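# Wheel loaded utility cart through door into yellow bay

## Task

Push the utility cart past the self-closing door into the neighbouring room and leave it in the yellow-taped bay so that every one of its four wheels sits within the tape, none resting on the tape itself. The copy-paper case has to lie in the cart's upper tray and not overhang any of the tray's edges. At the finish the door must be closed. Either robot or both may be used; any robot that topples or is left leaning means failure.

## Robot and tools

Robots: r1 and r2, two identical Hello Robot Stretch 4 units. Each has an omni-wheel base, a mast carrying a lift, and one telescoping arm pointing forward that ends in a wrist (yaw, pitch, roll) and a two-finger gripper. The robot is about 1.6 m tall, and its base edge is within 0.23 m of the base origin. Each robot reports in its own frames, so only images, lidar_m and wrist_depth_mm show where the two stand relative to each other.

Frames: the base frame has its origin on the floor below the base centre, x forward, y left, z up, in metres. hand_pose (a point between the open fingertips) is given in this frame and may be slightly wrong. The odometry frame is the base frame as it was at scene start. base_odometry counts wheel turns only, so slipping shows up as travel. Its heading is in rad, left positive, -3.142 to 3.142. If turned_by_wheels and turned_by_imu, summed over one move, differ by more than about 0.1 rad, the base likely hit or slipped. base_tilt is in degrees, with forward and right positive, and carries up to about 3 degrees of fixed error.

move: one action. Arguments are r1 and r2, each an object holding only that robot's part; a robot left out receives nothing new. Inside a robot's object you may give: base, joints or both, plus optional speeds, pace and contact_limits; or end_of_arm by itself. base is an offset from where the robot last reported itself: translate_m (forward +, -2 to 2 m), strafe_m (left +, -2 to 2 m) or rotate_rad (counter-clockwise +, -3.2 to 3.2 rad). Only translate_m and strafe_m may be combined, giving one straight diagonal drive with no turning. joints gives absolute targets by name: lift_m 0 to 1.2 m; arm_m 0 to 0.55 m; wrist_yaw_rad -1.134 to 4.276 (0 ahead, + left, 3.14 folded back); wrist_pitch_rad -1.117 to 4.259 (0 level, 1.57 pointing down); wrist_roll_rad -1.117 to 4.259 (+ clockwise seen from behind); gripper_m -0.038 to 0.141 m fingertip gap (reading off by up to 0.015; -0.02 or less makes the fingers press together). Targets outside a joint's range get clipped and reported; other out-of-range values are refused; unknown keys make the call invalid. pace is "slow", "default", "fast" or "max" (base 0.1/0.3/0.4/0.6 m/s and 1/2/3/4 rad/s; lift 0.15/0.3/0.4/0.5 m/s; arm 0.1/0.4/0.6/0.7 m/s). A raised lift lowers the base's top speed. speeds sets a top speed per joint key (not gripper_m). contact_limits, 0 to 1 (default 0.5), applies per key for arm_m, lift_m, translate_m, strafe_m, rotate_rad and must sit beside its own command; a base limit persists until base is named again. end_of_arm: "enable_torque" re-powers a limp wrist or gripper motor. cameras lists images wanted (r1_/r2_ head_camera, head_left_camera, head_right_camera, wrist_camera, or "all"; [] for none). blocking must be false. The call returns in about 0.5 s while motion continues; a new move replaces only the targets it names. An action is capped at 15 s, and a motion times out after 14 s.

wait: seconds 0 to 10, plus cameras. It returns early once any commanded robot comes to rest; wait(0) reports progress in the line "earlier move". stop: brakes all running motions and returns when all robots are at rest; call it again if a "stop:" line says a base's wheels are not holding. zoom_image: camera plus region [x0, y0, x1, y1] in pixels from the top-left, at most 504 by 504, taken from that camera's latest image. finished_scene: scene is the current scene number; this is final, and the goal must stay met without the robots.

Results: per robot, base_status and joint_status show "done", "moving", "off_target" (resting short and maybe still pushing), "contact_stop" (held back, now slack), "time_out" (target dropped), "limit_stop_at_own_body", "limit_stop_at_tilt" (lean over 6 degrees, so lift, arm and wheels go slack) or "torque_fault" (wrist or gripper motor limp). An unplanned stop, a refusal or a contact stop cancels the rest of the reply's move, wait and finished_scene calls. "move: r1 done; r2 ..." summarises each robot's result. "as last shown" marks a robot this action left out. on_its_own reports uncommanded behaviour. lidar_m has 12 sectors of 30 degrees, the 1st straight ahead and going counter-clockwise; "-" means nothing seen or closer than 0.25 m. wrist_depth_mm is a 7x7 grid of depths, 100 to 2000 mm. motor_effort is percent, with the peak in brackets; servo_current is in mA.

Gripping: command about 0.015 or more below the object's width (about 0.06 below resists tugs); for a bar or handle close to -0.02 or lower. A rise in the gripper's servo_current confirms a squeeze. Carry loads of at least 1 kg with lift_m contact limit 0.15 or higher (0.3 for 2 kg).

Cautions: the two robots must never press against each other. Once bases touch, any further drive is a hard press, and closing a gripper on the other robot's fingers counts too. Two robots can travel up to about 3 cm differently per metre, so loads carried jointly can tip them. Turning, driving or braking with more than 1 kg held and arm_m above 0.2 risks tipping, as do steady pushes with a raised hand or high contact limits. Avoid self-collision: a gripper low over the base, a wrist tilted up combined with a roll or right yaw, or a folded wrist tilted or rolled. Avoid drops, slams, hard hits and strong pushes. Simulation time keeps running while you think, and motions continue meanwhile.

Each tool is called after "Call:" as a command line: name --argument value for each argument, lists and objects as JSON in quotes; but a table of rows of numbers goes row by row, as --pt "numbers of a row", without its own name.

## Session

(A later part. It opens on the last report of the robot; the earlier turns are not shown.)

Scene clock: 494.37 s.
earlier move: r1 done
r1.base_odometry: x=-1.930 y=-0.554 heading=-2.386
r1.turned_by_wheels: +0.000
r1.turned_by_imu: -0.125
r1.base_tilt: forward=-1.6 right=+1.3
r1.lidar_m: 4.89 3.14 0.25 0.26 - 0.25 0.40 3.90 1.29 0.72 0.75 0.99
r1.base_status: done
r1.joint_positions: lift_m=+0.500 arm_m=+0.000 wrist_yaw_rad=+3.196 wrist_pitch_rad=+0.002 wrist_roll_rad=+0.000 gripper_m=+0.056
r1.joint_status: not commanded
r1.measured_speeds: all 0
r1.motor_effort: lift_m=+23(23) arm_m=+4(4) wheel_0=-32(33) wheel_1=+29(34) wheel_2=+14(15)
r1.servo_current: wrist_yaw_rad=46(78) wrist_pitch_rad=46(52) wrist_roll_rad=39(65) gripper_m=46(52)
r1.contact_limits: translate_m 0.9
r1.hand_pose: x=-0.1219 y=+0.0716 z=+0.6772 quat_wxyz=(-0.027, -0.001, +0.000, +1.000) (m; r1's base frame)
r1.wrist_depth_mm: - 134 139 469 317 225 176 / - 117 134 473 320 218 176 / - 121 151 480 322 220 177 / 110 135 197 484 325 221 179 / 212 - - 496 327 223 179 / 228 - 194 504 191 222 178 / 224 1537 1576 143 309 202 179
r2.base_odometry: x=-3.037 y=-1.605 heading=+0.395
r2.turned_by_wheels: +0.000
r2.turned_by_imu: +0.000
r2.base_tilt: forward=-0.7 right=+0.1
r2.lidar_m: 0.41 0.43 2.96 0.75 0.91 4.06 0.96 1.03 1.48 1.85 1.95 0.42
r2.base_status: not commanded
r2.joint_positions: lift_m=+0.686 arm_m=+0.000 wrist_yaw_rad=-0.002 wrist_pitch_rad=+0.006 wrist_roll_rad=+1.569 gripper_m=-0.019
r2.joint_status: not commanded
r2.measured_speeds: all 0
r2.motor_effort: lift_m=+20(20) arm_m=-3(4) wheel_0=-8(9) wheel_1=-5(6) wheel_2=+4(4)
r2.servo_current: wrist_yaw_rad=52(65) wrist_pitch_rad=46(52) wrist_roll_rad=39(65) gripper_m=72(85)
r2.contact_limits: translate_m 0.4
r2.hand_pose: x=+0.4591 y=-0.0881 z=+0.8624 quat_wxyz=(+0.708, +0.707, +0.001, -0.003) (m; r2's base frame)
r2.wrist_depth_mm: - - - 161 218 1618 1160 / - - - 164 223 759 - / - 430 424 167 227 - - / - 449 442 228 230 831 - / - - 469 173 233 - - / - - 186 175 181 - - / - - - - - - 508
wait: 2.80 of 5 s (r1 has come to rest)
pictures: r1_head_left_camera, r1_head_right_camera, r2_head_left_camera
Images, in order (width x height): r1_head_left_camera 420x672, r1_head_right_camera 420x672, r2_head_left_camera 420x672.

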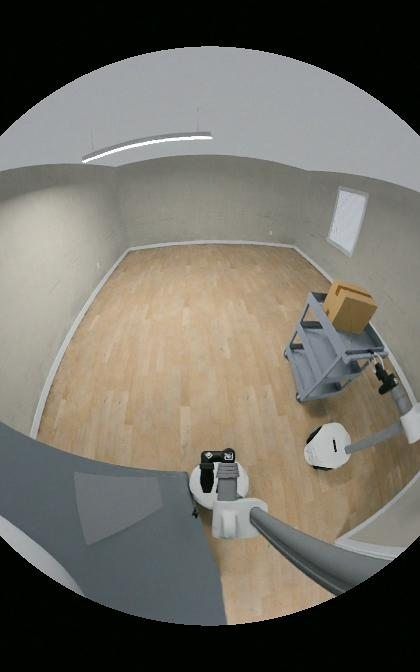

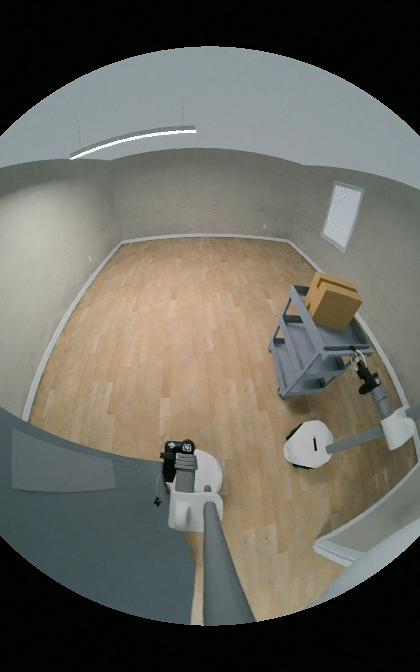

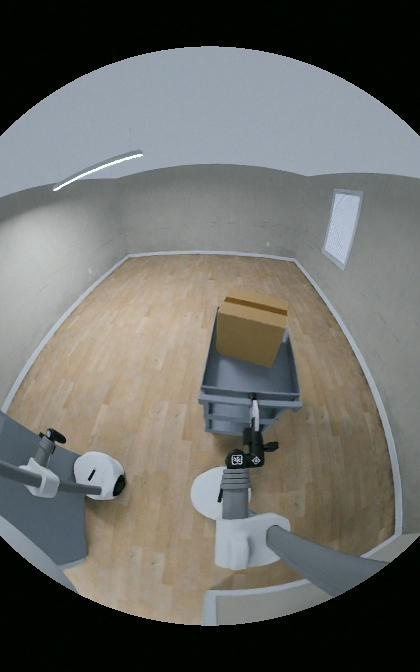

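Call:
move --r2 '{"base":{"translate_m":-0.25,"strafe_m":0.2},"pace":"slow","contact_limits":{"translate_m":0.4}}' --blocking false --cameras '[]'

Call:
wait --seconds 6 --cameras '["r2_head_camera","r1_head_right_camera","r2_head_left_camera","r2_head_right_camera"]'

Scene clock: 516.47 s.
move: r2 moving
r1: as last shown
r1.turned_by_imu: +0.000
r1.lidar_m: 4.90 3.16 0.25 0.25 - 0.25 0.40 3.90 1.29 0.72 0.72 1.01
r1.motor_effort: lift_m=+23(23) arm_m=+4(4) wheel_0=-32(32) wheel_1=+30(30) wheel_2=+14(14)
r1.servo_current: wrist_yaw_rad=33(65) wrist_pitch_rad=46(52) wrist_roll_rad=39(65) gripper_m=39(46)
r1.contact_limits: translate_m 0.9
r1.wrist_depth_mm: - 133 139 469 315 225 174 / - 117 134 477 319 218 177 / - 121 151 477 325 220 178 / 110 135 198 492 324 221 178 / 211 - - 492 327 221 179 / 228 - 193 500 190 222 180 / 225 1537 1537 143 309 203 179
r2.base_odometry: x=-3.050 y=-1.602 heading=+0.395
r2.turned_by_wheels: +0.000
r2.turned_by_imu: +0.000
r2.base_tilt: forward=-0.7 right=+0.1
r2.lidar_m: 0.41 0.43 3.00 0.72 1.15 4.06 0.96 1.01 1.46 1.85 1.95 0.41
r2.base_status: translate_m moving; strafe_m moving
r2.joint_positions: lift_m=+0.686 arm_m=+0.000 wrist_yaw_rad=-0.003 wrist_pitch_rad=+0.006 wrist_roll_rad=+1.569 gripper_m=-0.019
r2.joint_status: not commanded
r2.measured_speeds: translate_m=-0.040 strafe_m=+0.032 rotate_rad=-0.001 lift_m=+0.000 arm_m=+0.000 wrist_yaw_rad=+0.000 wrist_pitch_rad=+0.000 wrist_roll_rad=+0.000
r2.motor_effort: lift_m=+20(20) arm_m=-3(4) wheel_0=-13(14) wheel_1=+5(5) wheel_2=+9(9)
r2.servo_current: wrist_yaw_rad=46(52) wrist_pitch_rad=46(52) wrist_roll_rad=46(59) gripper_m=78(78)
r2.contact_limits: translate_m 0.4
r2.hand_pose: x=+0.4591 y=-0.0881 z=+0.8624 quat_wxyz=(+0.708, +0.707, +0.001, -0.003) (m; r2's base frame)
r2.wrist_depth_mm: - - - 160 217 1537 1160 / - - - 163 220 750 - / - 427 427 167 226 - - / - 452 445 228 229 842 - / - - 469 173 233 - - / - - 186 176 181 - - / - - - - - - 504
pictures: none
No camera images: "cameras" was empty.

Scene clock: 520.37 s.
earlier move: r2 done
r1.base_odometry: x=-1.930 y=-0.554 heading=-2.386
r1.turned_by_wheels: +0.000
r1.turned_by_imu: +0.000
r1.base_tilt: forward=-1.6 right=+1.3
r1.lidar_m: 4.88 3.16 0.25 0.25 - 0.25 0.39 3.90 0.60 0.54 0.65 0.88
r1.base_status: not commanded
r1.joint_positions: lift_m=+0.500 arm_m=+0.000 wrist_yaw_rad=+3.196 wrist_pitch_rad=+0.002 wrist_roll_rad=+0.000 gripper_m=+0.056
r1.joint_status: not commanded
r1.measured_speeds: all 0
r1.motor_effort: lift_m=+23(23) arm_m=+4(4) wheel_0=-31(32) wheel_1=+30(30) wheel_2=+14(14)
r1.servo_current: wrist_yaw_rad=72(72) wrist_pitch_rad=39(52) wrist_roll_rad=46(72) gripper_m=46(46)
r1.contact_limits: translate_m 0.9
r1.hand_pose: x=-0.1219 y=+0.0716 z=+0.6772 quat_wxyz=(-0.027, -0.001, +0.000, +1.000) (m; r1's base frame)
r1.wrist_depth_mm: - 134 139 469 315 226 175 / - 117 134 473 320 219 176 / - 121 151 484 324 220 178 / 110 135 196 484 325 221 179 / 211 - - 492 329 222 179 / 228 - 194 508 191 222 180 / 225 1499 1576 143 309 203 180
r2.base_odometry: x=-3.345 y=-1.517 heading=+0.395
r2.turned_by_wheels: +0.000
r2.turned_by_imu: -0.002
r2.base_tilt: forward=-0.7 right=+0.0
r2.lidar_m: 0.45 3.73 0.58 0.58 0.91 3.78 0.73 0.77 1.07 2.02 2.13 0.37
r2.base_status: done
r2.joint_positions: lift_m=+0.686 arm_m=+0.000 wrist_yaw_rad=-0.006 wrist_pitch_rad=+0.006 wrist_roll_rad=+1.569 gripper_m=-0.019
r2.joint_status: not commanded
r2.measured_speeds: all 0
r2.motor_effort: lift_m=+20(20) arm_m=-3(4) wheel_0=-10(16) wheel_1=+3(7) wheel_2=+1(11)
r2.servo_current: wrist_yaw_rad=59(59) wrist_pitch_rad=46(52) wrist_roll_rad=39(65) gripper_m=65(85)
r2.contact_limits: translate_m 0.4
r2.hand_pose: x=+0.4588 y=-0.0891 z=+0.8624 quat_wxyz=(+0.708, +0.707, +0.000, -0.004) (m; r2's base frame)
r2.wrist_depth_mm: - - 508 126 180 - - / - 379 382 132 191 - - / - 424 418 140 204 - - / - 477 466 151 217 - - / - - 517 161 229 - - / - - 186 174 180 1576 492 / - - - - - 1756 1182
wait: 3.90 of 6 s (r2 has come to rest)
pictures: r1_head_right_camera, r2_head_camera, r2_head_left_camera, r2_head_right_camera
Images, in order (width x height): r1_head_right_camera 420x672, r2_head_camera 420x560, r2_head_left_camera 420x672, r2_head_right_camera 420x672.

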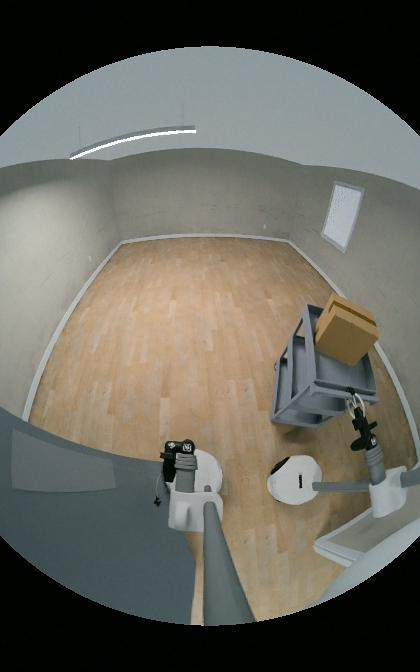

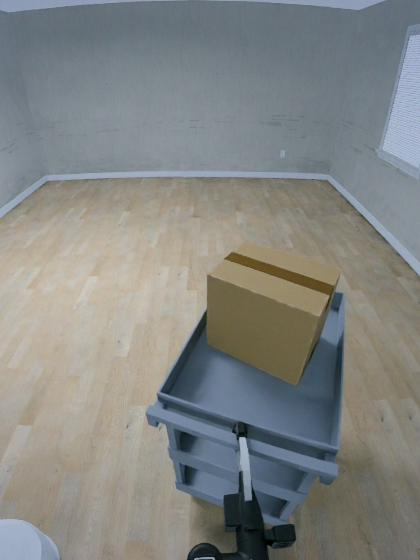

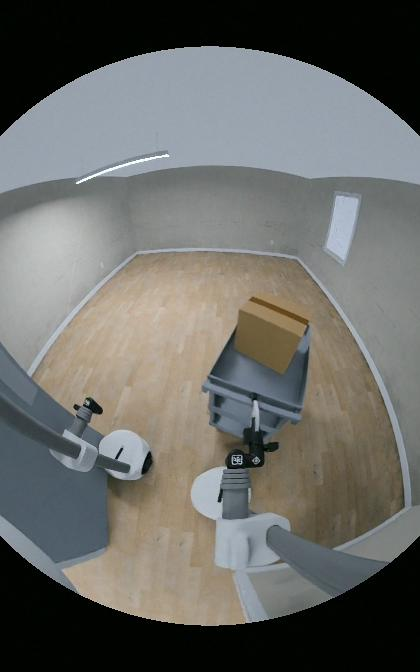

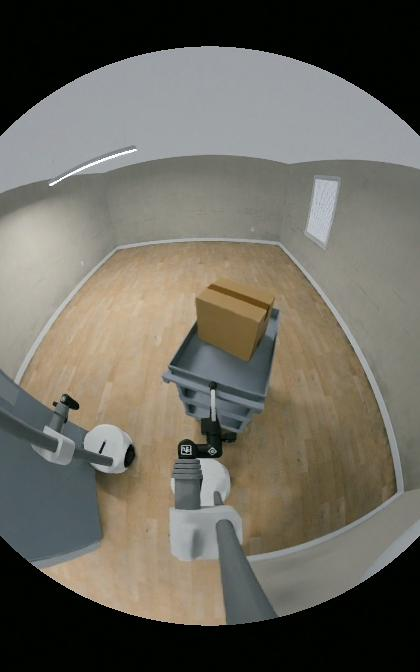

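Call:
move --r2 '{"base":{"translate_m":-0.3,"strafe_m":0.07},"pace":"slow","contact_limits":{"translate_m":0.4}}' --blocking false --cameras '[]'

Call:
wait --seconds 6 --cameras '["r2_head_camera","r1_head_right_camera","r2_head_left_camera","r2_head_right_camera"]'

Scene clock: 547.80 s.
move: r2 moving
r1: as last shown
r1.lidar_m: 4.87 3.14 0.25 0.25 - 0.25 0.39 3.91 0.62 0.55 0.63 0.87
r1.motor_effort: lift_m=+23(23) arm_m=+4(4) wheel_0=-31(32) wheel_1=+29(30) wheel_2=+14(14)
r1.servo_current: wrist_yaw_rad=59(59) wrist_pitch_rad=46(46) wrist_roll_rad=59(65) gripper_m=46(46)
r1.contact_limits: translate_m 0.9
r1.wrist_depth_mm: - 134 139 473 315 225 175 / - 116 134 473 322 219 176 / - 121 151 480 324 220 177 / 110 135 196 484 325 220 178 / 211 - - 500 327 222 178 / 228 - 194 500 190 222 179 / 225 1537 1537 143 309 202 179
r2.base_odometry: x=-3.357 y=-1.519 heading=+0.395
r2.turned_by_wheels: +0.000
r2.turned_by_imu: +0.000
r2.base_tilt: forward=-0.6 right=+0.1
r2.lidar_m: 0.41 0.51 0.58 0.55 0.92 3.78 0.73 0.75 1.07 2.04 2.13 0.39
r2.base_status: translate_m moving; strafe_m moving
r2.joint_positions: lift_m=+0.686 arm_m=+0.000 wrist_yaw_rad=-0.006 wrist_pitch_rad=+0.006 wrist_roll_rad=+1.569 gripper_m=-0.019
r2.joint_status: not commanded
r2.measured_speeds: translate_m=-0.048 strafe_m=+0.011 rotate_rad=+0.000 lift_m=+0.000 arm_m=+0.000 wrist_yaw_rad=+0.000 wrist_pitch_rad=+0.000 wrist_roll_rad=+0.000
r2.motor_effort: lift_m=+20(20) arm_m=-3(4) wheel_0=-10(17) wheel_1=-7(7) wheel_2=+9(9)
r2.servo_current: wrist_yaw_rad=59(65) wrist_pitch_rad=46(52) wrist_roll_rad=46(52) gripper_m=78(78)
r2.contact_limits: translate_m 0.4
r2.hand_pose: x=+0.4588 y=-0.0891 z=+0.8624 quat_wxyz=(+0.708, +0.707, +0.000, -0.004) (m; r2's base frame)
r2.wrist_depth_mm: - - 480 125 178 - - / - 377 379 129 189 - - / - 424 418 138 203 - - / - 484 462 150 216 - - / - - 521 158 229 1863 - / - - 186 173 181 1618 508 / - - - - - 1921 1182
pictures: none
No camera images: "cameras" was empty.

Scene clock: 551.63 s.
earlier move: r2 done
r1.base_odometry: x=-1.930 y=-0.554 heading=-2.386
r1.turned_by_wheels: +0.000
r1.turned_by_imu: +0.000
r1.base_tilt: forward=-1.6 right=+1.3
r1.lidar_m: 4.89 3.14 0.25 0.25 - 0.25 0.40 3.90 0.64 0.53 0.56 3.58
r1.base_status: not commanded
r1.joint_positions: lift_m=+0.500 arm_m=+0.000 wrist_yaw_rad=+3.196 wrist_pitch_rad=+0.002 wrist_roll_rad=+0.000 gripper_m=+0.056
r1.joint_status: not commanded
r1.measured_speeds: all 0
r1.motor_effort: lift_m=+23(23) arm_m=+4(4) wheel_0=-31(32) wheel_1=+30(30) wheel_2=+14(14)
r1.servo_current: wrist_yaw_rad=52(72) wrist_pitch_rad=46(52) wrist_roll_rad=46(65) gripper_m=39(52)
r1.contact_limits: translate_m 0.9
r1.hand_pose: x=-0.1219 y=+0.0716 z=+0.6772 quat_wxyz=(-0.027, -0.001, +0.000, +1.000) (m; r1's base frame)
r1.wrist_depth_mm: - 134 139 469 315 226 175 / - 117 134 477 320 218 176 / - 121 151 480 324 220 178 / 110 135 197 492 324 221 178 / 211 - - 492 327 222 179 / 229 - 193 500 191 223 179 / 224 1576 1537 143 310 203 179
r2.base_odometry: x=-3.648 y=-1.568 heading=+0.395
r2.turned_by_wheels: +0.001
r2.turned_by_imu: +0.002
r2.base_tilt: forward=-0.7 right=+0.1
r2.lidar_m: 0.43 0.52 0.63 0.80 0.81 3.46 3.41 0.44 0.63 1.99 2.23 0.36
r2.base_status: done
r2.joint_positions: lift_m=+0.686 arm_m=+0.000 wrist_yaw_rad=+0.003 wrist_pitch_rad=+0.006 wrist_roll_rad=+1.569 gripper_m=-0.019
r2.joint_status: not commanded
r2.measured_speeds: all 0
r2.motor_effort: lift_m=+20(20) arm_m=-4(4) wheel_0=-2(17) wheel_1=-5(8) wheel_2=+9(14)
r2.servo_current: wrist_yaw_rad=39(65) wrist_pitch_rad=46(52) wrist_roll_rad=59(59) gripper_m=72(85)
r2.contact_limits: translate_m 0.4
r2.hand_pose: x=+0.4595 y=-0.0866 z=+0.8624 quat_wxyz=(+0.708, +0.707, +0.003, -0.001) (m; r2's base frame)
r2.wrist_depth_mm: - 355 351 104 161 - - / - 373 375 116 173 - - / - 430 424 123 189 - - / - - 480 135 205 - - / - - - 151 226 1708 - / - - 185 168 181 1661 488 / - - - - - 1708 1205
wait: 3.83 of 6 s (r2 has come to rest)
pictures: r1_head_right_camera, r2_head_camera, r2_head_left_camera, r2_head_right_camera
Images, in order (width x height): r1_head_right_camera 420x672, r2_head_camera 420x560, r2_head_left_camera 420x672, r2_head_right_camera 420x672.

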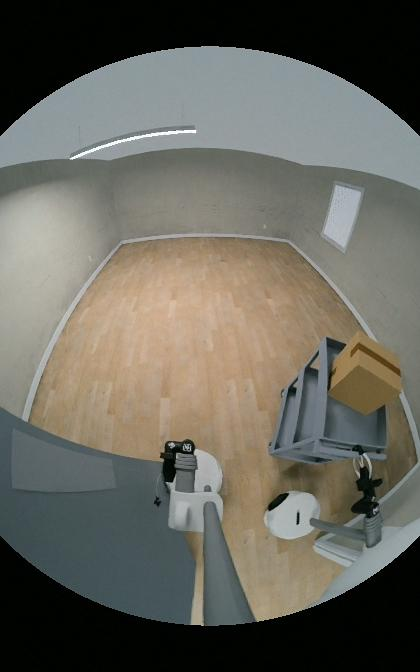

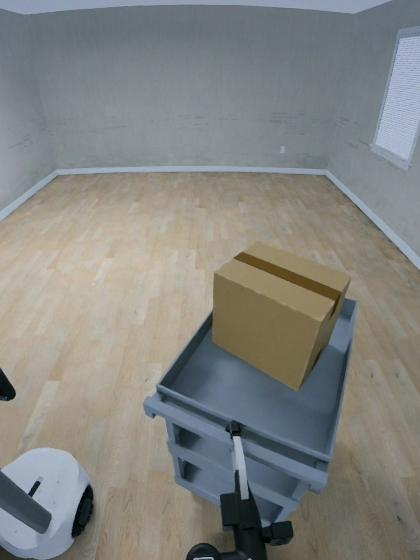

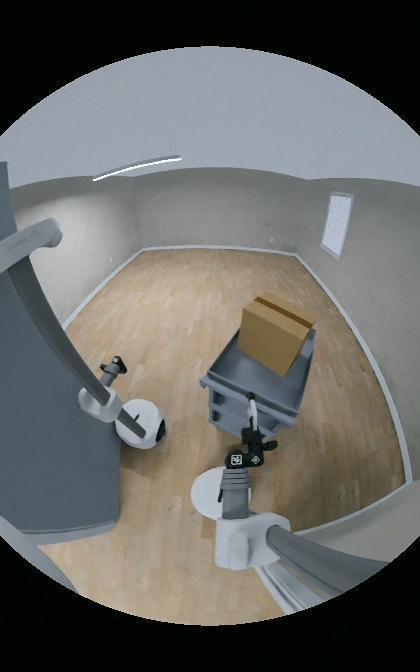

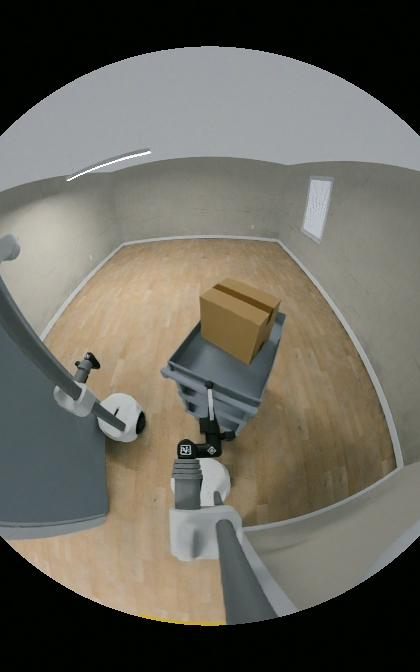

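Call:
move --r2 '{"base":{"translate_m":-0.2,"strafe_m":0.2},"pace":"slow","contact_limits":{"translate_m":0.4}}' --blocking false --cameras '[]'

Call:
wait --seconds 6 --cameras '["r2_head_camera","r1_head_right_camera","r2_head_left_camera","r2_head_right_camera"]'

Scene clock: 561.33 s.
move: r2 moving
r1: as last shown
r1.lidar_m: 4.89 3.13 0.25 0.25 - 0.25 0.39 3.90 0.64 0.50 0.56 3.56
r1.servo_current: wrist_yaw_rad=39(65) wrist_pitch_rad=39(52) wrist_roll_rad=39(59) gripper_m=46(46)
r1.contact_limits: translate_m 0.9
r1.wrist_depth_mm: - 134 139 469 315 226 175 / - 117 134 477 320 219 176 / - 121 151 484 324 220 177 / 110 135 196 484 325 221 178 / 210 - - 496 327 222 179 / 228 - 193 500 191 222 179 / 224 1537 1576 143 312 202 179
r2.base_odometry: x=-3.660 y=-1.563 heading=+0.396
r2.turned_by_wheels: +0.000
r2.turned_by_imu: +0.001
r2.base_tilt: forward=-0.7 right=+0.1
r2.lidar_m: 0.46 0.66 0.63 0.79 0.79 3.46 3.40 0.47 0.63 1.94 2.19 0.36
r2.base_status: translate_m moving; strafe_m moving
r2.joint_positions: lift_m=+0.686 arm_m=+0.000 wrist_yaw_rad=+0.003 wrist_pitch_rad=+0.006 wrist_roll_rad=+1.569 gripper_m=-0.019
r2.joint_status: not commanded
r2.measured_speeds: translate_m=-0.035 strafe_m=+0.035 rotate_rad=-0.003 lift_m=+0.000 arm_m=+0.000 wrist_yaw_rad=+0.000 wrist_pitch_rad=+0.000 wrist_roll_rad=+0.000
r2.motor_effort: lift_m=+20(20) arm_m=-3(4) wheel_0=-7(9) wheel_1=+4(6) wheel_2=+12(13)
r2.servo_current: wrist_yaw_rad=46(59) wrist_pitch_rad=46(52) wrist_roll_rad=46(59) gripper_m=72(78)
r2.contact_limits: translate_m 0.4
r2.hand_pose: x=+0.4595 y=-0.0866 z=+0.8624 quat_wxyz=(+0.708, +0.707, +0.003, -0.001) (m; r2's base frame)
r2.wrist_depth_mm: - 355 353 105 162 - - / - 375 377 117 175 - - / - 430 421 125 190 - - / - - 484 136 206 - - / - - - 153 228 1756 - / - - 185 170 181 1618 488 / - - - - - 1708 1182
pictures: none
No camera images: "cameras" was empty.

Scene clock: 564.90 s.
earlier move: r2 done
r1.base_odometry: x=-1.930 y=-0.554 heading=-2.386
r1.turned_by_wheels: +0.000
r1.turned_by_imu: +0.000
r1.base_tilt: forward=-1.6 right=+1.3
r1.lidar_m: 4.90 3.15 0.25 0.25 - 0.25 0.37 0.63 0.54 0.40 0.58 3.58
r1.base_status: not commanded
r1.joint_positions: lift_m=+0.500 arm_m=+0.000 wrist_yaw_rad=+3.196 wrist_pitch_rad=+0.002 wrist_roll_rad=+0.000 gripper_m=+0.056
r1.joint_status: not commanded
r1.measured_speeds: all 0
r1.motor_effort: lift_m=+23(23) arm_m=+4(4) wheel_0=-31(32) wheel_1=+29(30) wheel_2=+14(14)
r1.servo_current: wrist_yaw_rad=72(72) wrist_pitch_rad=33(52) wrist_roll_rad=59(65) gripper_m=39(52)
r1.contact_limits: translate_m 0.9
r1.hand_pose: x=-0.1219 y=+0.0716 z=+0.6772 quat_wxyz=(-0.027, -0.001, +0.000, +1.000) (m; r1's base frame)
r1.wrist_depth_mm: - 134 139 469 315 226 175 / - 117 134 480 320 219 176 / - 121 151 480 324 220 178 / 110 135 196 484 327 220 179 / 211 - - 500 327 221 179 / 229 - 193 496 191 221 179 / 225 1499 1537 143 309 204 180
r2.base_odometry: x=-3.910 y=-1.460 heading=+0.395
r2.turned_by_wheels: -0.001
r2.turned_by_imu: -0.003
r2.base_tilt: forward=-0.6 right=+0.1
r2.lidar_m: 0.46 0.62 0.63 0.57 0.57 3.28 3.18 3.34 0.46 1.00 2.41 0.32
r2.base_status: done
r2.joint_positions: lift_m=+0.686 arm_m=+0.000 wrist_yaw_rad=-0.008 wrist_pitch_rad=+0.006 wrist_roll_rad=+1.569 gripper_m=-0.019
r2.joint_status: not commanded
r2.measured_speeds: all 0
r2.motor_effort: lift_m=+20(20) arm_m=-3(4) wheel_0=-10(18) wheel_1=+3(7) wheel_2=+1(13)
r2.servo_current: wrist_yaw_rad=52(72) wrist_pitch_rad=46(52) wrist_roll_rad=46(59) gripper_m=65(85)
r2.contact_limits: translate_m 0.4
r2.hand_pose: x=+0.4586 y=-0.0897 z=+0.8624 quat_wxyz=(+0.708, +0.707, -0.001, -0.005) (m; r2's base frame)
r2.wrist_depth_mm: - 334 330 - 132 - - / - 379 382 - 147 - - / - 469 459 - 172 - - / - - - 104 192 564 - / - - - 125 226 1576 500 / - - 186 153 180 1618 455 / - - - - 373 384 382
wait: 3.57 of 6 s (r2 has come to rest)
pictures: r1_head_right_camera, r2_head_camera, r2_head_left_camera, r2_head_right_camera
Images, in order (width x height): r1_head_right_camera 420x672, r2_head_camera 420x560, r2_head_left_camera 420x672, r2_head_right_camera 420x672.

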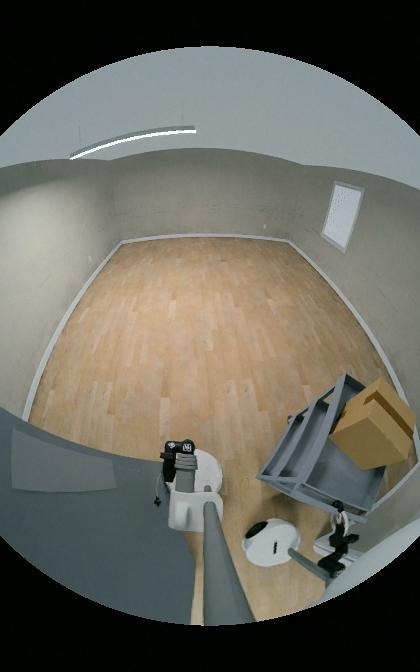

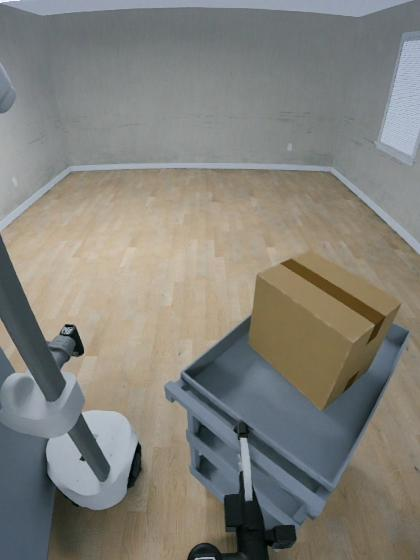

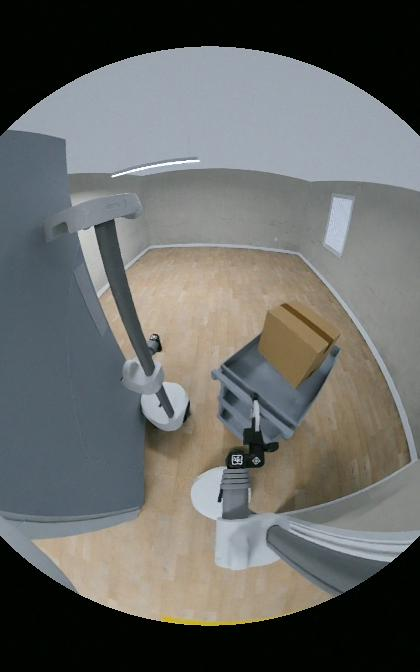

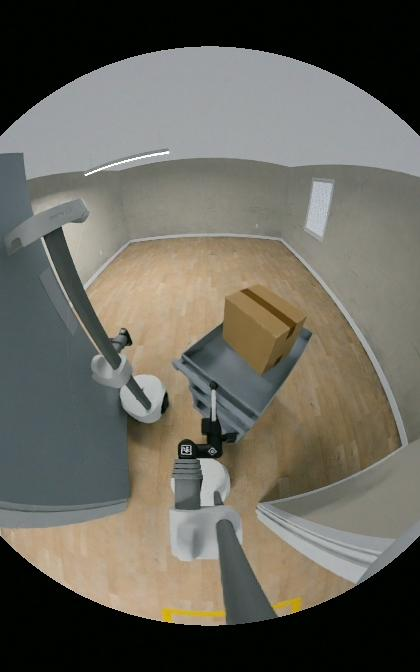

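Call:
move --r2 '{"base":{"translate_m":-0.25,"strafe_m":0.04},"pace":"slow","contact_limits":{"translate_m":0.4}}' --blocking false --cameras '[]'

Call:
wait --seconds 6 --cameras '["r2_head_camera","r1_head_right_camera","r2_head_left_camera","r2_head_right_camera"]'

Scene clock: 572.97 s.
move: r2 moving
r1: as last shown
r1.lidar_m: 4.90 3.15 0.25 0.25 - 0.25 0.38 0.64 0.51 0.38 0.58 3.56
r1.servo_current: wrist_yaw_rad=46(59) wrist_pitch_rad=46(52) wrist_roll_rad=46(59) gripper_m=39(46)
r1.contact_limits: translate_m 0.9
r1.wrist_depth_mm: - 134 139 469 315 225 175 / - 117 133 473 320 219 177 / - 121 151 477 322 220 178 / 110 135 196 488 325 220 178 / 211 - - 496 329 222 179 / 226 - 193 496 190 222 180 / 225 1537 1576 143 310 203 180
r2.base_odometry: x=-3.922 y=-1.463 heading=+0.394
r2.turned_by_wheels: +0.000
r2.turned_by_imu: +0.000
r2.base_tilt: forward=-0.6 right=+0.1
r2.lidar_m: 0.46 0.64 0.62 0.57 0.59 3.27 3.16 3.35 0.46 0.99 2.40 0.31
r2.base_status: translate_m moving; strafe_m moving
r2.joint_positions: lift_m=+0.686 arm_m=+0.000 wrist_yaw_rad=-0.008 wrist_pitch_rad=+0.006 wrist_roll_rad=+1.569 gripper_m=-0.019
r2.joint_status: not commanded
r2.measured_speeds: translate_m=-0.049 strafe_m=+0.009 rotate_rad=+0.000 lift_m=+0.000 arm_m=+0.000 wrist_yaw_rad=+0.000 wrist_pitch_rad=+0.000 wrist_roll_rad=+0.000
r2.motor_effort: lift_m=+20(20) arm_m=-4(4) wheel_0=-11(15) wheel_1=-5(7) wheel_2=+10(10)
r2.servo_current: wrist_yaw_rad=52(65) wrist_pitch_rad=46(52) wrist_roll_rad=39(65) gripper_m=78(78)
r2.contact_limits: translate_m 0.4
r2.hand_pose: x=+0.4586 y=-0.0897 z=+0.8624 quat_wxyz=(+0.708, +0.707, -0.001, -0.005) (m; r2's base frame)
r2.wrist_depth_mm: - 336 327 - 130 - - / - 377 384 - 149 - - / - 496 459 - 165 - - / - - - 104 191 1499 - / - - - 123 226 1618 492 / - - 187 151 180 1576 455 / - - - - - - 1060
pictures: none
No camera images: "cameras" was empty.

Scene clock: 576.27 s.
earlier move: r2 done
r1.base_odometry: x=-1.930 y=-0.554 heading=-2.386
r1.turned_by_wheels: +0.000
r1.turned_by_imu: +0.000
r1.base_tilt: forward=-1.6 right=+1.3
r1.lidar_m: 4.89 3.18 0.25 0.25 - 0.25 0.40 0.82 0.48 0.51 0.80 3.59
r1.base_status: not commanded
r1.joint_positions: lift_m=+0.500 arm_m=+0.000 wrist_yaw_rad=+3.196 wrist_pitch_rad=+0.002 wrist_roll_rad=+0.000 gripper_m=+0.056
r1.joint_status: not commanded
r1.measured_speeds: all 0
r1.motor_effort: lift_m=+23(23) arm_m=+4(4) wheel_0=-31(32) wheel_1=+29(30) wheel_2=+14(14)
r1.servo_current: wrist_yaw_rad=52(72) wrist_pitch_rad=33(52) wrist_roll_rad=46(65) gripper_m=39(52)
r1.contact_limits: translate_m 0.9
r1.hand_pose: x=-0.1219 y=+0.0716 z=+0.6772 quat_wxyz=(-0.027, -0.001, +0.000, +1.000) (m; r1's base frame)
r1.wrist_depth_mm: - 134 139 466 317 225 175 / - 117 134 473 320 218 176 / - 121 151 477 324 220 177 / 110 135 197 488 324 221 179 / 211 - - 496 329 222 179 / 228 - 194 500 191 223 180 / 225 1160 1499 143 310 202 179
r2.base_odometry: x=-4.155 y=-1.519 heading=+0.395
r2.turned_by_wheels: +0.000
r2.turned_by_imu: +0.001
r2.base_tilt: forward=-0.6 right=+0.0
r2.lidar_m: 0.45 0.82 0.56 0.50 2.55 2.98 2.93 3.08 0.48 0.42 2.42 0.34
r2.base_status: done
r2.joint_positions: lift_m=+0.686 arm_m=+0.000 wrist_yaw_rad=+0.000 wrist_pitch_rad=+0.006 wrist_roll_rad=+1.569 gripper_m=-0.019
r2.joint_status: not commanded
r2.measured_speeds: all 0
r2.motor_effort: lift_m=+20(20) arm_m=-3(4) wheel_0=-4(15) wheel_1=-5(9) wheel_2=+8(13)
r2.servo_current: wrist_yaw_rad=46(65) wrist_pitch_rad=46(52) wrist_roll_rad=46(65) gripper_m=72(78)
r2.contact_limits: translate_m 0.4
r2.hand_pose: x=+0.4593 y=-0.0873 z=+0.8624 quat_wxyz=(+0.708, +0.707, +0.002, -0.002) (m; r2's base frame)
r2.wrist_depth_mm: - 325 327 - - - - / - 379 384 - - - - / - 496 462 - 165 - - / - - - - 186 569 - / - - - 121 222 1618 492 / - - 186 144 180 1576 455 / - - - - - 1708 798
wait: 3.30 of 6 s (r2 has come to rest)
pictures: r1_head_right_camera, r2_head_camera, r2_head_left_camera, r2_head_right_camera
Images, in order (width x height): r1_head_right_camera 420x672, r2_head_camera 420x560, r2_head_left_camera 420x672, r2_head_right_camera 420x672.

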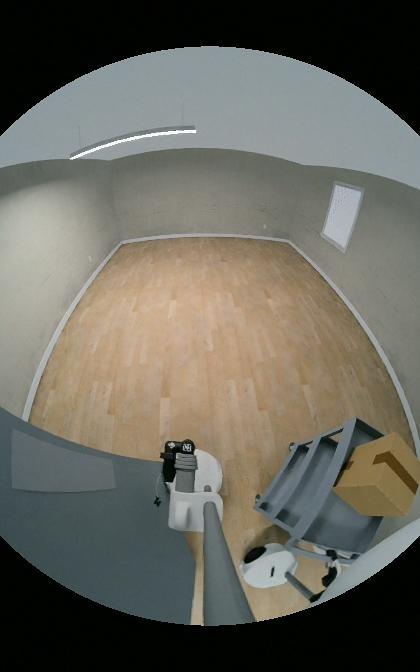

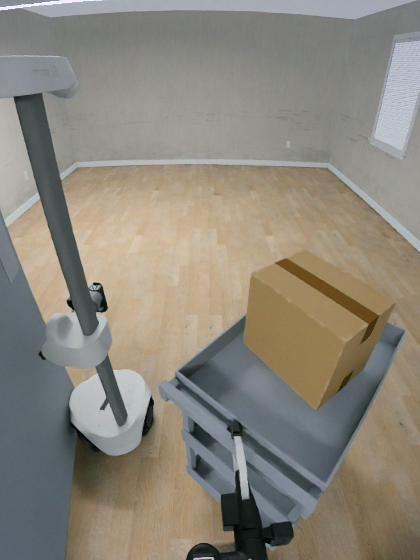

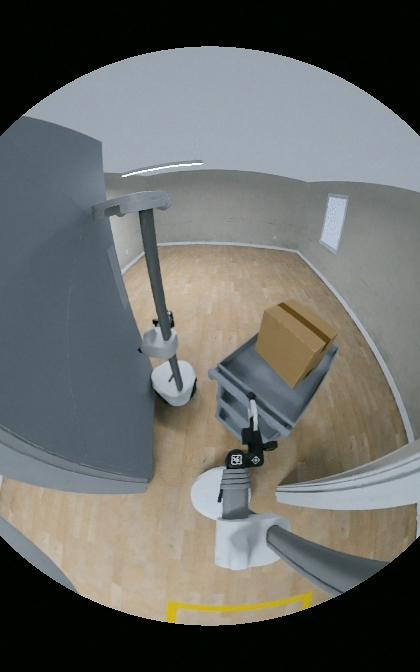

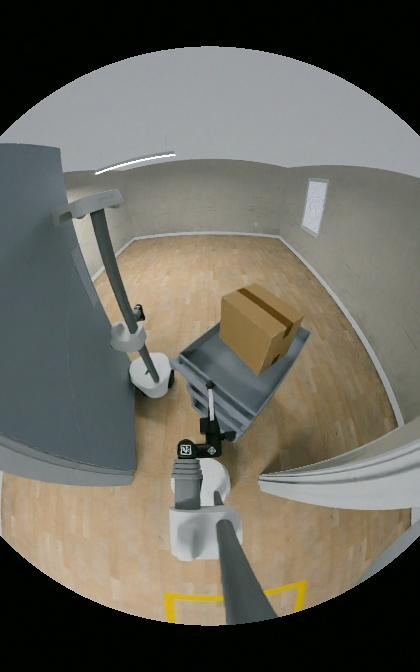

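Call:
move --r2 '{"base":{"strafe_m":-0.1},"pace":"slow","contact_limits":{"strafe_m":0.3}}' --blocking false --cameras '[]'

Call:
wait --seconds 6 --cameras '["r2_head_camera","r2_head_left_camera","r2_head_right_camera"]'

Scene clock: 620.17 s.
move: r2 moving
r1: as last shown
r1.lidar_m: 4.87 3.13 0.25 0.25 - 0.25 0.41 0.81 0.48 0.49 0.80 3.56
r1.motor_effort: lift_m=+23(23) arm_m=+4(4) wheel_0=-31(32) wheel_1=+30(30) wheel_2=+14(14)
r1.servo_current: wrist_yaw_rad=39(65) wrist_pitch_rad=52(52) wrist_roll_rad=33(59) gripper_m=39(46)
r1.contact_limits: translate_m 0.9
r1.wrist_depth_mm: - 134 139 469 314 226 175 / - 117 134 477 322 218 177 / - 121 151 480 324 220 178 / 110 135 196 484 325 220 179 / 211 - - 496 329 222 179 / 228 - 194 500 190 223 180 / 224 1160 1499 142 310 203 179
r2.base_odometry: x=-4.150 y=-1.532 heading=+0.395
r2.turned_by_wheels: +0.001
r2.turned_by_imu: +0.001
r2.base_tilt: forward=-0.7 right=+0.1
r2.lidar_m: 0.44 0.83 0.59 0.53 2.59 3.01 2.94 3.07 0.44 0.39 2.40 0.32
r2.base_status: strafe_m moving
r2.joint_positions: lift_m=+0.686 arm_m=+0.000 wrist_yaw_rad=+0.005 wrist_pitch_rad=+0.006 wrist_roll_rad=+1.569 gripper_m=-0.019
r2.joint_status: not commanded
r2.measured_speeds: translate_m=+0.000 strafe_m=-0.057 rotate_rad=-0.001 lift_m=+0.000 arm_m=+0.000 wrist_yaw_rad=+0.019 wrist_pitch_rad=+0.000 wrist_roll_rad=+0.000
r2.motor_effort: lift_m=+20(20) arm_m=-3(4) wheel_0=+20(20) wheel_1=-6(8) wheel_2=+0(7)
r2.servo_current: wrist_yaw_rad=46(52) wrist_pitch_rad=46(46) wrist_roll_rad=59(59) gripper_m=72(78)
r2.contact_limits: strafe_m 0.3
r2.hand_pose: x=+0.4597 y=-0.0860 z=+0.8624 quat_wxyz=(+0.708, +0.707, +0.004, +0.000) (m; r2's base frame)
r2.wrist_depth_mm: - 324 322 - - - - / - 377 382 - 141 - - / - 496 455 - 161 - - / - - - - 182 544 - / - - - 116 219 1576 488 / - - 186 139 180 1576 455 / - - - - - - 798
pictures: none
No camera images: "cameras" was empty.

Scene clock: 621.80 s.
earlier move: r2 done
r1.base_odometry: x=-1.930 y=-0.554 heading=-2.386
r1.turned_by_wheels: +0.000
r1.turned_by_imu: +0.000
r1.base_tilt: forward=-1.6 right=+1.3
r1.lidar_m: 4.90 3.15 0.25 0.26 - 0.25 0.39 0.89 0.54 0.56 0.76 3.59
r1.base_status: not commanded
r1.joint_positions: lift_m=+0.500 arm_m=+0.000 wrist_yaw_rad=+3.196 wrist_pitch_rad=+0.002 wrist_roll_rad=+0.000 gripper_m=+0.056
r1.joint_status: not commanded
r1.measured_speeds: all 0
r1.motor_effort: lift_m=+23(23) arm_m=+4(4) wheel_0=-31(32) wheel_1=+29(30) wheel_2=+14(14)
r1.servo_current: wrist_yaw_rad=39(65) wrist_pitch_rad=39(52) wrist_roll_rad=46(65) gripper_m=39(46)
r1.contact_limits: translate_m 0.9
r1.hand_pose: x=-0.1219 y=+0.0716 z=+0.6772 quat_wxyz=(-0.027, -0.001, +0.000, +1.000) (m; r1's base frame)
r1.wrist_depth_mm: - 134 139 469 317 225 175 / - 117 134 477 322 219 177 / - 121 151 477 324 220 178 / 110 135 197 484 325 221 178 / 211 - - 496 327 222 179 / 227 - 193 500 191 222 180 / 224 1464 1537 143 309 204 179
r2.base_odometry: x=-4.117 y=-1.611 heading=+0.395
r2.turned_by_wheels: +0.000
r2.turned_by_imu: +0.001
r2.base_tilt: forward=-0.7 right=+0.1
r2.lidar_m: 0.44 0.87 0.68 0.61 2.70 3.01 2.94 3.05 0.36 0.32 2.33 0.34
r2.base_status: done
r2.joint_positions: lift_m=+0.686 arm_m=+0.000 wrist_yaw_rad=+0.009 wrist_pitch_rad=+0.006 wrist_roll_rad=+1.569 gripper_m=-0.019
r2.joint_status: not commanded
r2.measured_speeds: all 0
r2.motor_effort: lift_m=+20(20) arm_m=-4(4) wheel_0=+11(20) wheel_1=-2(8) wheel_2=+0(7)
r2.servo_current: wrist_yaw_rad=59(72) wrist_pitch_rad=46(59) wrist_roll_rad=46(65) gripper_m=72(78)
r2.contact_limits: strafe_m 0.3
r2.hand_pose: x=+0.4601 y=-0.0848 z=+0.8624 quat_wxyz=(+0.708, +0.707, +0.005, +0.001) (m; r2's base frame)
r2.wrist_depth_mm: - 325 327 - 140 - - / - 370 373 - 158 - - / - 439 436 - 172 - - / - - 521 114 193 - - / - - - 130 220 1618 508 / - - 188 155 180 1618 469 / - - - - 357 - 410
wait: 1.63 of 6 s (r2 has come to rest)
pictures: r2_head_camera, r2_head_left_camera, r2_head_right_camera
Images, in order (width x height): r2_head_camera 420x560, r2_head_left_camera 420x672, r2_head_right_camera 420x672.

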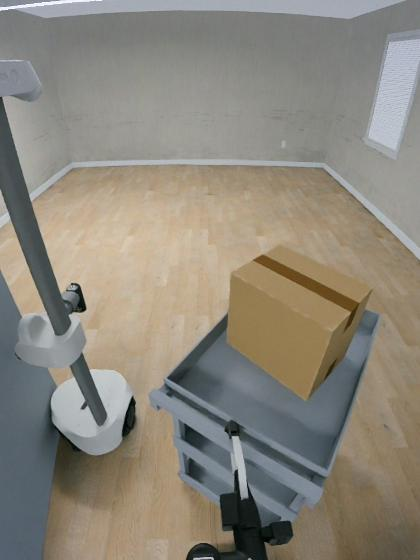

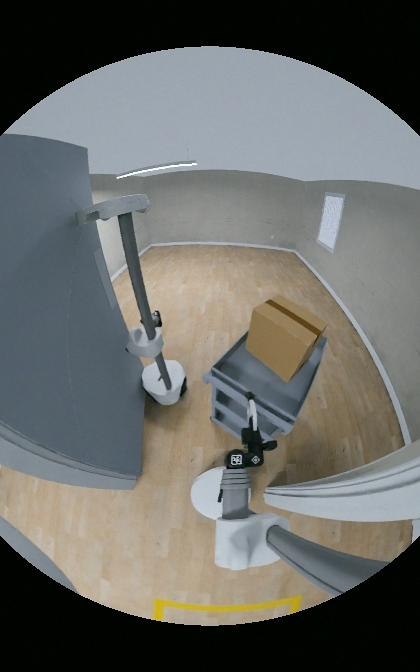

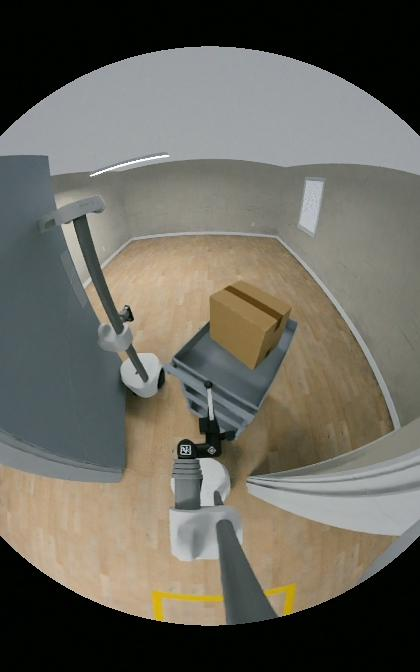

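Call:
move --r2 '{"base":{"translate_m":-0.22,"strafe_m":0.08},"pace":"slow","contact_limits":{"translate_m":0.3}}' --blocking false --cameras '[]'

Call:
wait --seconds 6 --cameras '["r2_head_camera","r2_head_left_camera","r2_head_right_camera"]'

Scene clock: 632.30 s.
move: r2 moving
r1: as last shown
r1.lidar_m: 4.90 3.16 0.25 0.25 - 0.25 0.38 0.87 0.55 0.57 0.77 3.56
r1.motor_effort: lift_m=+23(23) arm_m=+4(4) wheel_0=-31(31) wheel_1=+29(30) wheel_2=+14(14)
r1.servo_current: wrist_yaw_rad=46(59) wrist_pitch_rad=46(46) wrist_roll_rad=33(59) gripper_m=39(39)
r1.contact_limits: translate_m 0.9
r1.wrist_depth_mm: - 134 139 466 315 226 175 / - 117 134 477 320 218 177 / - 121 151 480 324 220 177 / 110 135 196 488 325 220 178 / 211 - - 492 329 221 179 / 228 - 195 504 191 224 179 / 225 1430 1576 143 309 204 179
r2.base_odometry: x=-4.130 y=-1.612 heading=+0.395
r2.turned_by_wheels: -0.001
r2.turned_by_imu: +0.000
r2.base_tilt: forward=-0.7 right=+0.1
r2.lidar_m: 0.45 0.87 0.67 0.62 2.66 3.00 2.91 3.03 0.37 0.34 2.34 0.35
r2.base_status: translate_m moving; strafe_m moving
r2.joint_positions: lift_m=+0.686 arm_m=+0.000 wrist_yaw_rad=+0.006 wrist_pitch_rad=+0.006 wrist_roll_rad=+1.569 gripper_m=-0.019
r2.joint_status: not commanded
r2.measured_speeds: translate_m=-0.049 strafe_m=+0.017 rotate_rad=-0.004 lift_m=+0.000 arm_m=+0.000 wrist_yaw_rad=-0.047 wrist_pitch_rad=+0.000 wrist_roll_rad=+0.000
r2.motor_effort: lift_m=+20(20) arm_m=-3(4) wheel_0=-12(13) wheel_1=-6(7) wheel_2=+13(14)
r2.servo_current: wrist_yaw_rad=46(72) wrist_pitch_rad=46(52) wrist_roll_rad=52(52) gripper_m=78(78)
r2.contact_limits: translate_m 0.3
r2.hand_pose: x=+0.4598 y=-0.0857 z=+0.8624 quat_wxyz=(+0.708, +0.707, +0.004, +0.000) (m; r2's base frame)
r2.wrist_depth_mm: - 334 332 - 146 - - / - 373 377 - 161 - - / - 442 433 109 178 - - / - - 512 122 199 - - / - - - 138 225 1756 517 / - - 187 164 179 1576 469 / - - - - 359 - 410
pictures: none
No camera images: "cameras" was empty.

Scene clock: 635.37 s.
earlier move: r2 done
r1.base_odometry: x=-1.930 y=-0.554 heading=-2.386
r1.turned_by_wheels: +0.000
r1.turned_by_imu: +0.000
r1.base_tilt: forward=-1.6 right=+1.3
r1.lidar_m: 4.89 3.16 0.25 0.25 - 0.25 0.34 0.65 0.62 0.66 2.83 3.56
r1.base_status: not commanded
r1.joint_positions: lift_m=+0.500 arm_m=+0.000 wrist_yaw_rad=+3.196 wrist_pitch_rad=+0.002 wrist_roll_rad=+0.000 gripper_m=+0.056
r1.joint_status: not commanded
r1.measured_speeds: all 0
r1.motor_effort: lift_m=+23(23) arm_m=+4(4) wheel_0=-31(32) wheel_1=+29(30) wheel_2=+14(14)
r1.servo_current: wrist_yaw_rad=33(72) wrist_pitch_rad=52(52) wrist_roll_rad=33(72) gripper_m=46(46)
r1.contact_limits: translate_m 0.9
r1.hand_pose: x=-0.1219 y=+0.0716 z=+0.6772 quat_wxyz=(-0.027, -0.001, +0.000, +1.000) (m; r1's base frame)
r1.wrist_depth_mm: - 134 139 469 314 226 175 / - 117 134 473 320 218 177 / - 121 151 477 322 221 177 / 110 135 197 484 325 221 179 / 211 - - 496 327 222 179 / 229 - 193 504 190 222 179 / 225 1182 1576 143 310 204 179
r2.base_odometry: x=-4.351 y=-1.622 heading=+0.394
r2.turned_by_wheels: -0.001
r2.turned_by_imu: -0.002
r2.base_tilt: forward=-0.7 right=+0.0
r2.lidar_m: 0.44 0.84 0.59 0.61 2.60 2.78 2.70 2.85 2.34 0.44 0.42 0.36
r2.base_status: done
r2.joint_positions: lift_m=+0.686 arm_m=+0.000 wrist_yaw_rad=-0.007 wrist_pitch_rad=+0.006 wrist_roll_rad=+1.569 gripper_m=-0.019
r2.joint_status: not commanded
r2.measured_speeds: all 0
r2.motor_effort: lift_m=+20(20) arm_m=-3(4) wheel_0=-10(18) wheel_1=-7(9) wheel_2=+1(14)
r2.servo_current: wrist_yaw_rad=52(72) wrist_pitch_rad=33(59) wrist_roll_rad=59(59) gripper_m=72(78)
r2.contact_limits: translate_m 0.3
r2.hand_pose: x=+0.4587 y=-0.0894 z=+0.8624 quat_wxyz=(+0.708, +0.707, +0.000, -0.004) (m; r2's base frame)
r2.wrist_depth_mm: - 338 332 - 151 - - / - 375 375 105 164 - - / - 442 433 112 182 - - / - - 504 129 201 - - / - - - 145 226 1708 525 / - - 187 163 179 1576 477 / - - - - 357 1397 931
wait: 3.07 of 6 s (r2 has come to rest)
pictures: r2_head_camera, r2_head_left_camera, r2_head_right_camera
Images, in order (width x height): r2_head_camera 420x560, r2_head_left_camera 420x672, r2_head_right_camera 420x672.

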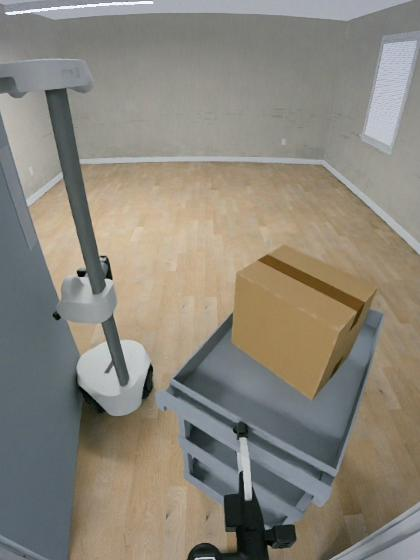

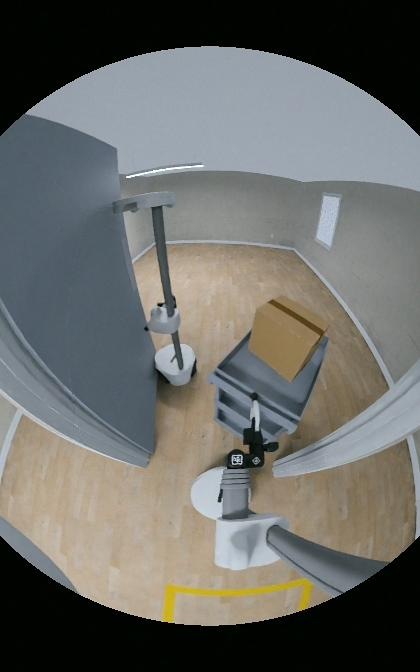

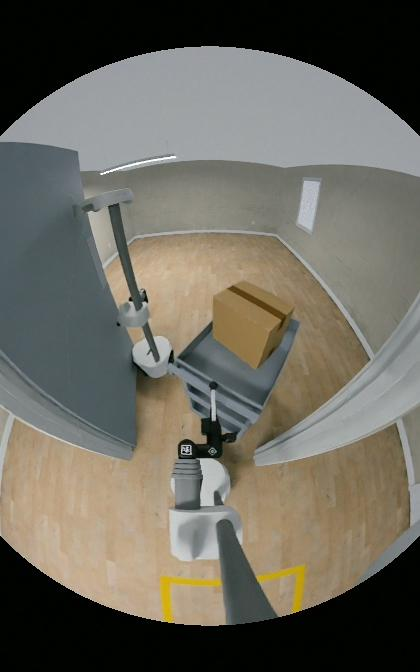

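Call:
move --r2 '{"base":{"translate_m":-0.22,"strafe_m":0.12},"pace":"slow","contact_limits":{"translate_m":0.3}}' --blocking false --cameras '[]'

Call:
wait --seconds 6 --cameras '["r2_head_camera","r2_head_left_camera","r2_head_right_camera"]'

Scene clock: 641.57 s.
move: r2 moving
r1: as last shown
r1.lidar_m: 4.89 3.16 0.25 0.25 - 0.25 0.37 0.69 0.62 0.64 2.82 3.54
r1.motor_effort: lift_m=+23(23) arm_m=+4(4) wheel_0=-32(32) wheel_1=+30(30) wheel_2=+14(14)
r1.servo_current: wrist_yaw_rad=52(59) wrist_pitch_rad=39(46) wrist_roll_rad=46(52) gripper_m=39(46)
r1.contact_limits: translate_m 0.9
r1.wrist_depth_mm: - 134 139 469 315 227 175 / - 117 134 473 322 218 176 / - 121 151 480 324 220 177 / 110 135 196 488 325 220 178 / 211 - - 496 329 222 179 / 228 - 194 500 191 222 179 / 224 1138 1537 143 309 203 179
r2.base_odometry: x=-4.365 y=-1.620 heading=+0.393
r2.turned_by_wheels: -0.001
r2.turned_by_imu: -0.001
r2.base_tilt: forward=-0.7 right=+0.1
r2.lidar_m: 0.44 0.83 0.60 0.61 2.59 2.77 2.68 2.81 2.37 0.44 0.42 0.35
r2.base_status: translate_m moving; strafe_m moving
r2.joint_positions: lift_m=+0.686 arm_m=+0.000 wrist_yaw_rad=-0.007 wrist_pitch_rad=+0.006 wrist_roll_rad=+1.569 gripper_m=-0.019
r2.joint_status: not commanded
r2.measured_speeds: translate_m=-0.049 strafe_m=+0.026 rotate_rad=-0.003 lift_m=+0.000 arm_m=+0.000 wrist_yaw_rad=+0.000 wrist_pitch_rad=+0.000 wrist_roll_rad=+0.000
r2.motor_effort: lift_m=+20(20) arm_m=-4(4) wheel_0=-15(16) wheel_1=-6(6) wheel_2=+7(7)
r2.servo_current: wrist_yaw_rad=52(65) wrist_pitch_rad=52(52) wrist_roll_rad=39(59) gripper_m=78(78)
r2.contact_limits: translate_m 0.3
r2.hand_pose: x=+0.4587 y=-0.0894 z=+0.8624 quat_wxyz=(+0.708, +0.707, +0.000, -0.004) (m; r2's base frame)
r2.wrist_depth_mm: - 340 334 - 151 - - / - 373 377 104 166 - - / - 439 433 113 182 - - / - - 504 129 202 - - / - - - 146 227 1708 525 / - - 185 167 180 1618 473 / - - - - 359 1430 931
pictures: none
No camera images: "cameras" was empty.

Scene clock: 644.73 s.
earlier move: r2 done
r1.base_odometry: x=-1.930 y=-0.554 heading=-2.386
r1.turned_by_wheels: +0.000
r1.turned_by_imu: +0.000
r1.base_tilt: forward=-1.6 right=+1.3
r1.lidar_m: 4.89 3.17 0.26 0.25 - 0.25 0.38 0.74 0.69 2.44 2.82 3.57
r1.base_status: not commanded
r1.joint_positions: lift_m=+0.500 arm_m=+0.000 wrist_yaw_rad=+3.196 wrist_pitch_rad=+0.002 wrist_roll_rad=+0.000 gripper_m=+0.056
r1.joint_status: not commanded
r1.measured_speeds: all 0
r1.motor_effort: lift_m=+23(23) arm_m=+4(4) wheel_0=-31(32) wheel_1=+29(30) wheel_2=+14(14)
r1.servo_current: wrist_yaw_rad=39(78) wrist_pitch_rad=46(52) wrist_roll_rad=46(65) gripper_m=39(52)
r1.contact_limits: translate_m 0.9
r1.hand_pose: x=-0.1219 y=+0.0716 z=+0.6772 quat_wxyz=(-0.027, -0.001, +0.000, +1.000) (m; r1's base frame)
r1.wrist_depth_mm: - 134 139 469 317 226 175 / - 117 134 477 322 219 177 / - 121 152 480 324 220 178 / 110 135 196 484 327 220 179 / 137 - - 492 327 223 179 / 216 1576 194 500 190 222 179 / 225 842 1430 143 309 203 179
r2.base_odometry: x=-4.600 y=-1.595 heading=+0.393
r2.turned_by_wheels: +0.000
r2.turned_by_imu: -0.001
r2.base_tilt: forward=-0.7 right=+0.1
r2.lidar_m: 0.45 0.63 0.59 1.55 2.47 2.55 2.48 2.61 2.45 1.20 0.63 0.34
r2.base_status: done
r2.joint_positions: lift_m=+0.686 arm_m=+0.000 wrist_yaw_rad=-0.008 wrist_pitch_rad=+0.006 wrist_roll_rad=+1.569 gripper_m=-0.019
r2.joint_status: not commanded
r2.measured_speeds: all 0
r2.motor_effort: lift_m=+20(20) arm_m=-3(4) wheel_0=-9(20) wheel_1=-5(9) wheel_2=+2(8)
r2.servo_current: wrist_yaw_rad=52(65) wrist_pitch_rad=46(52) wrist_roll_rad=52(59) gripper_m=72(78)
r2.contact_limits: translate_m 0.3
r2.hand_pose: x=+0.4586 y=-0.0897 z=+0.8624 quat_wxyz=(+0.708, +0.707, -0.001, -0.005) (m; r2's base frame)
r2.wrist_depth_mm: - 332 330 - 140 - - / - 377 379 - 158 - - / - 473 442 - 174 - - / - - 535 115 196 - - / - - - 133 227 1618 508 / - - 186 157 180 1205 469 / - 976 1025 - - - 375
wait: 3.17 of 6 s (r2 has come to rest)
pictures: r2_head_camera, r2_head_left_camera, r2_head_right_camera
Images, in order (width x height): r2_head_camera 420x560, r2_head_left_camera 420x672, r2_head_right_camera 420x672.

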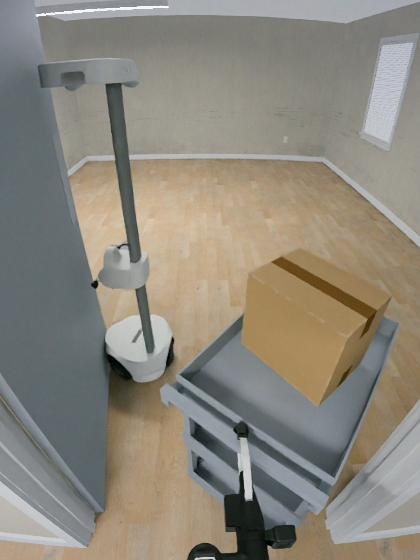

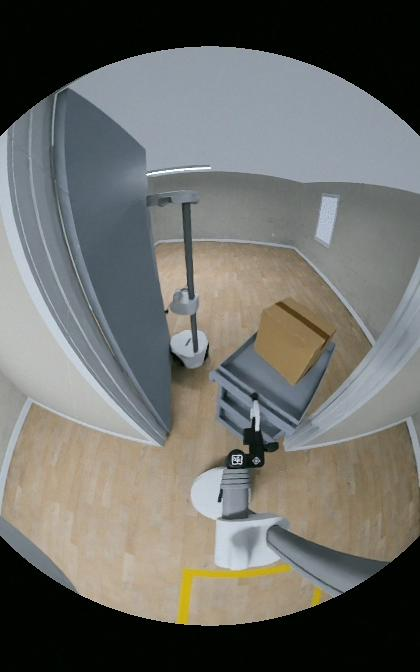

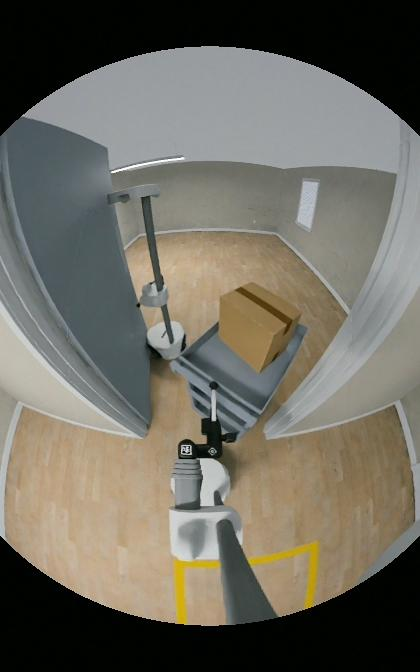

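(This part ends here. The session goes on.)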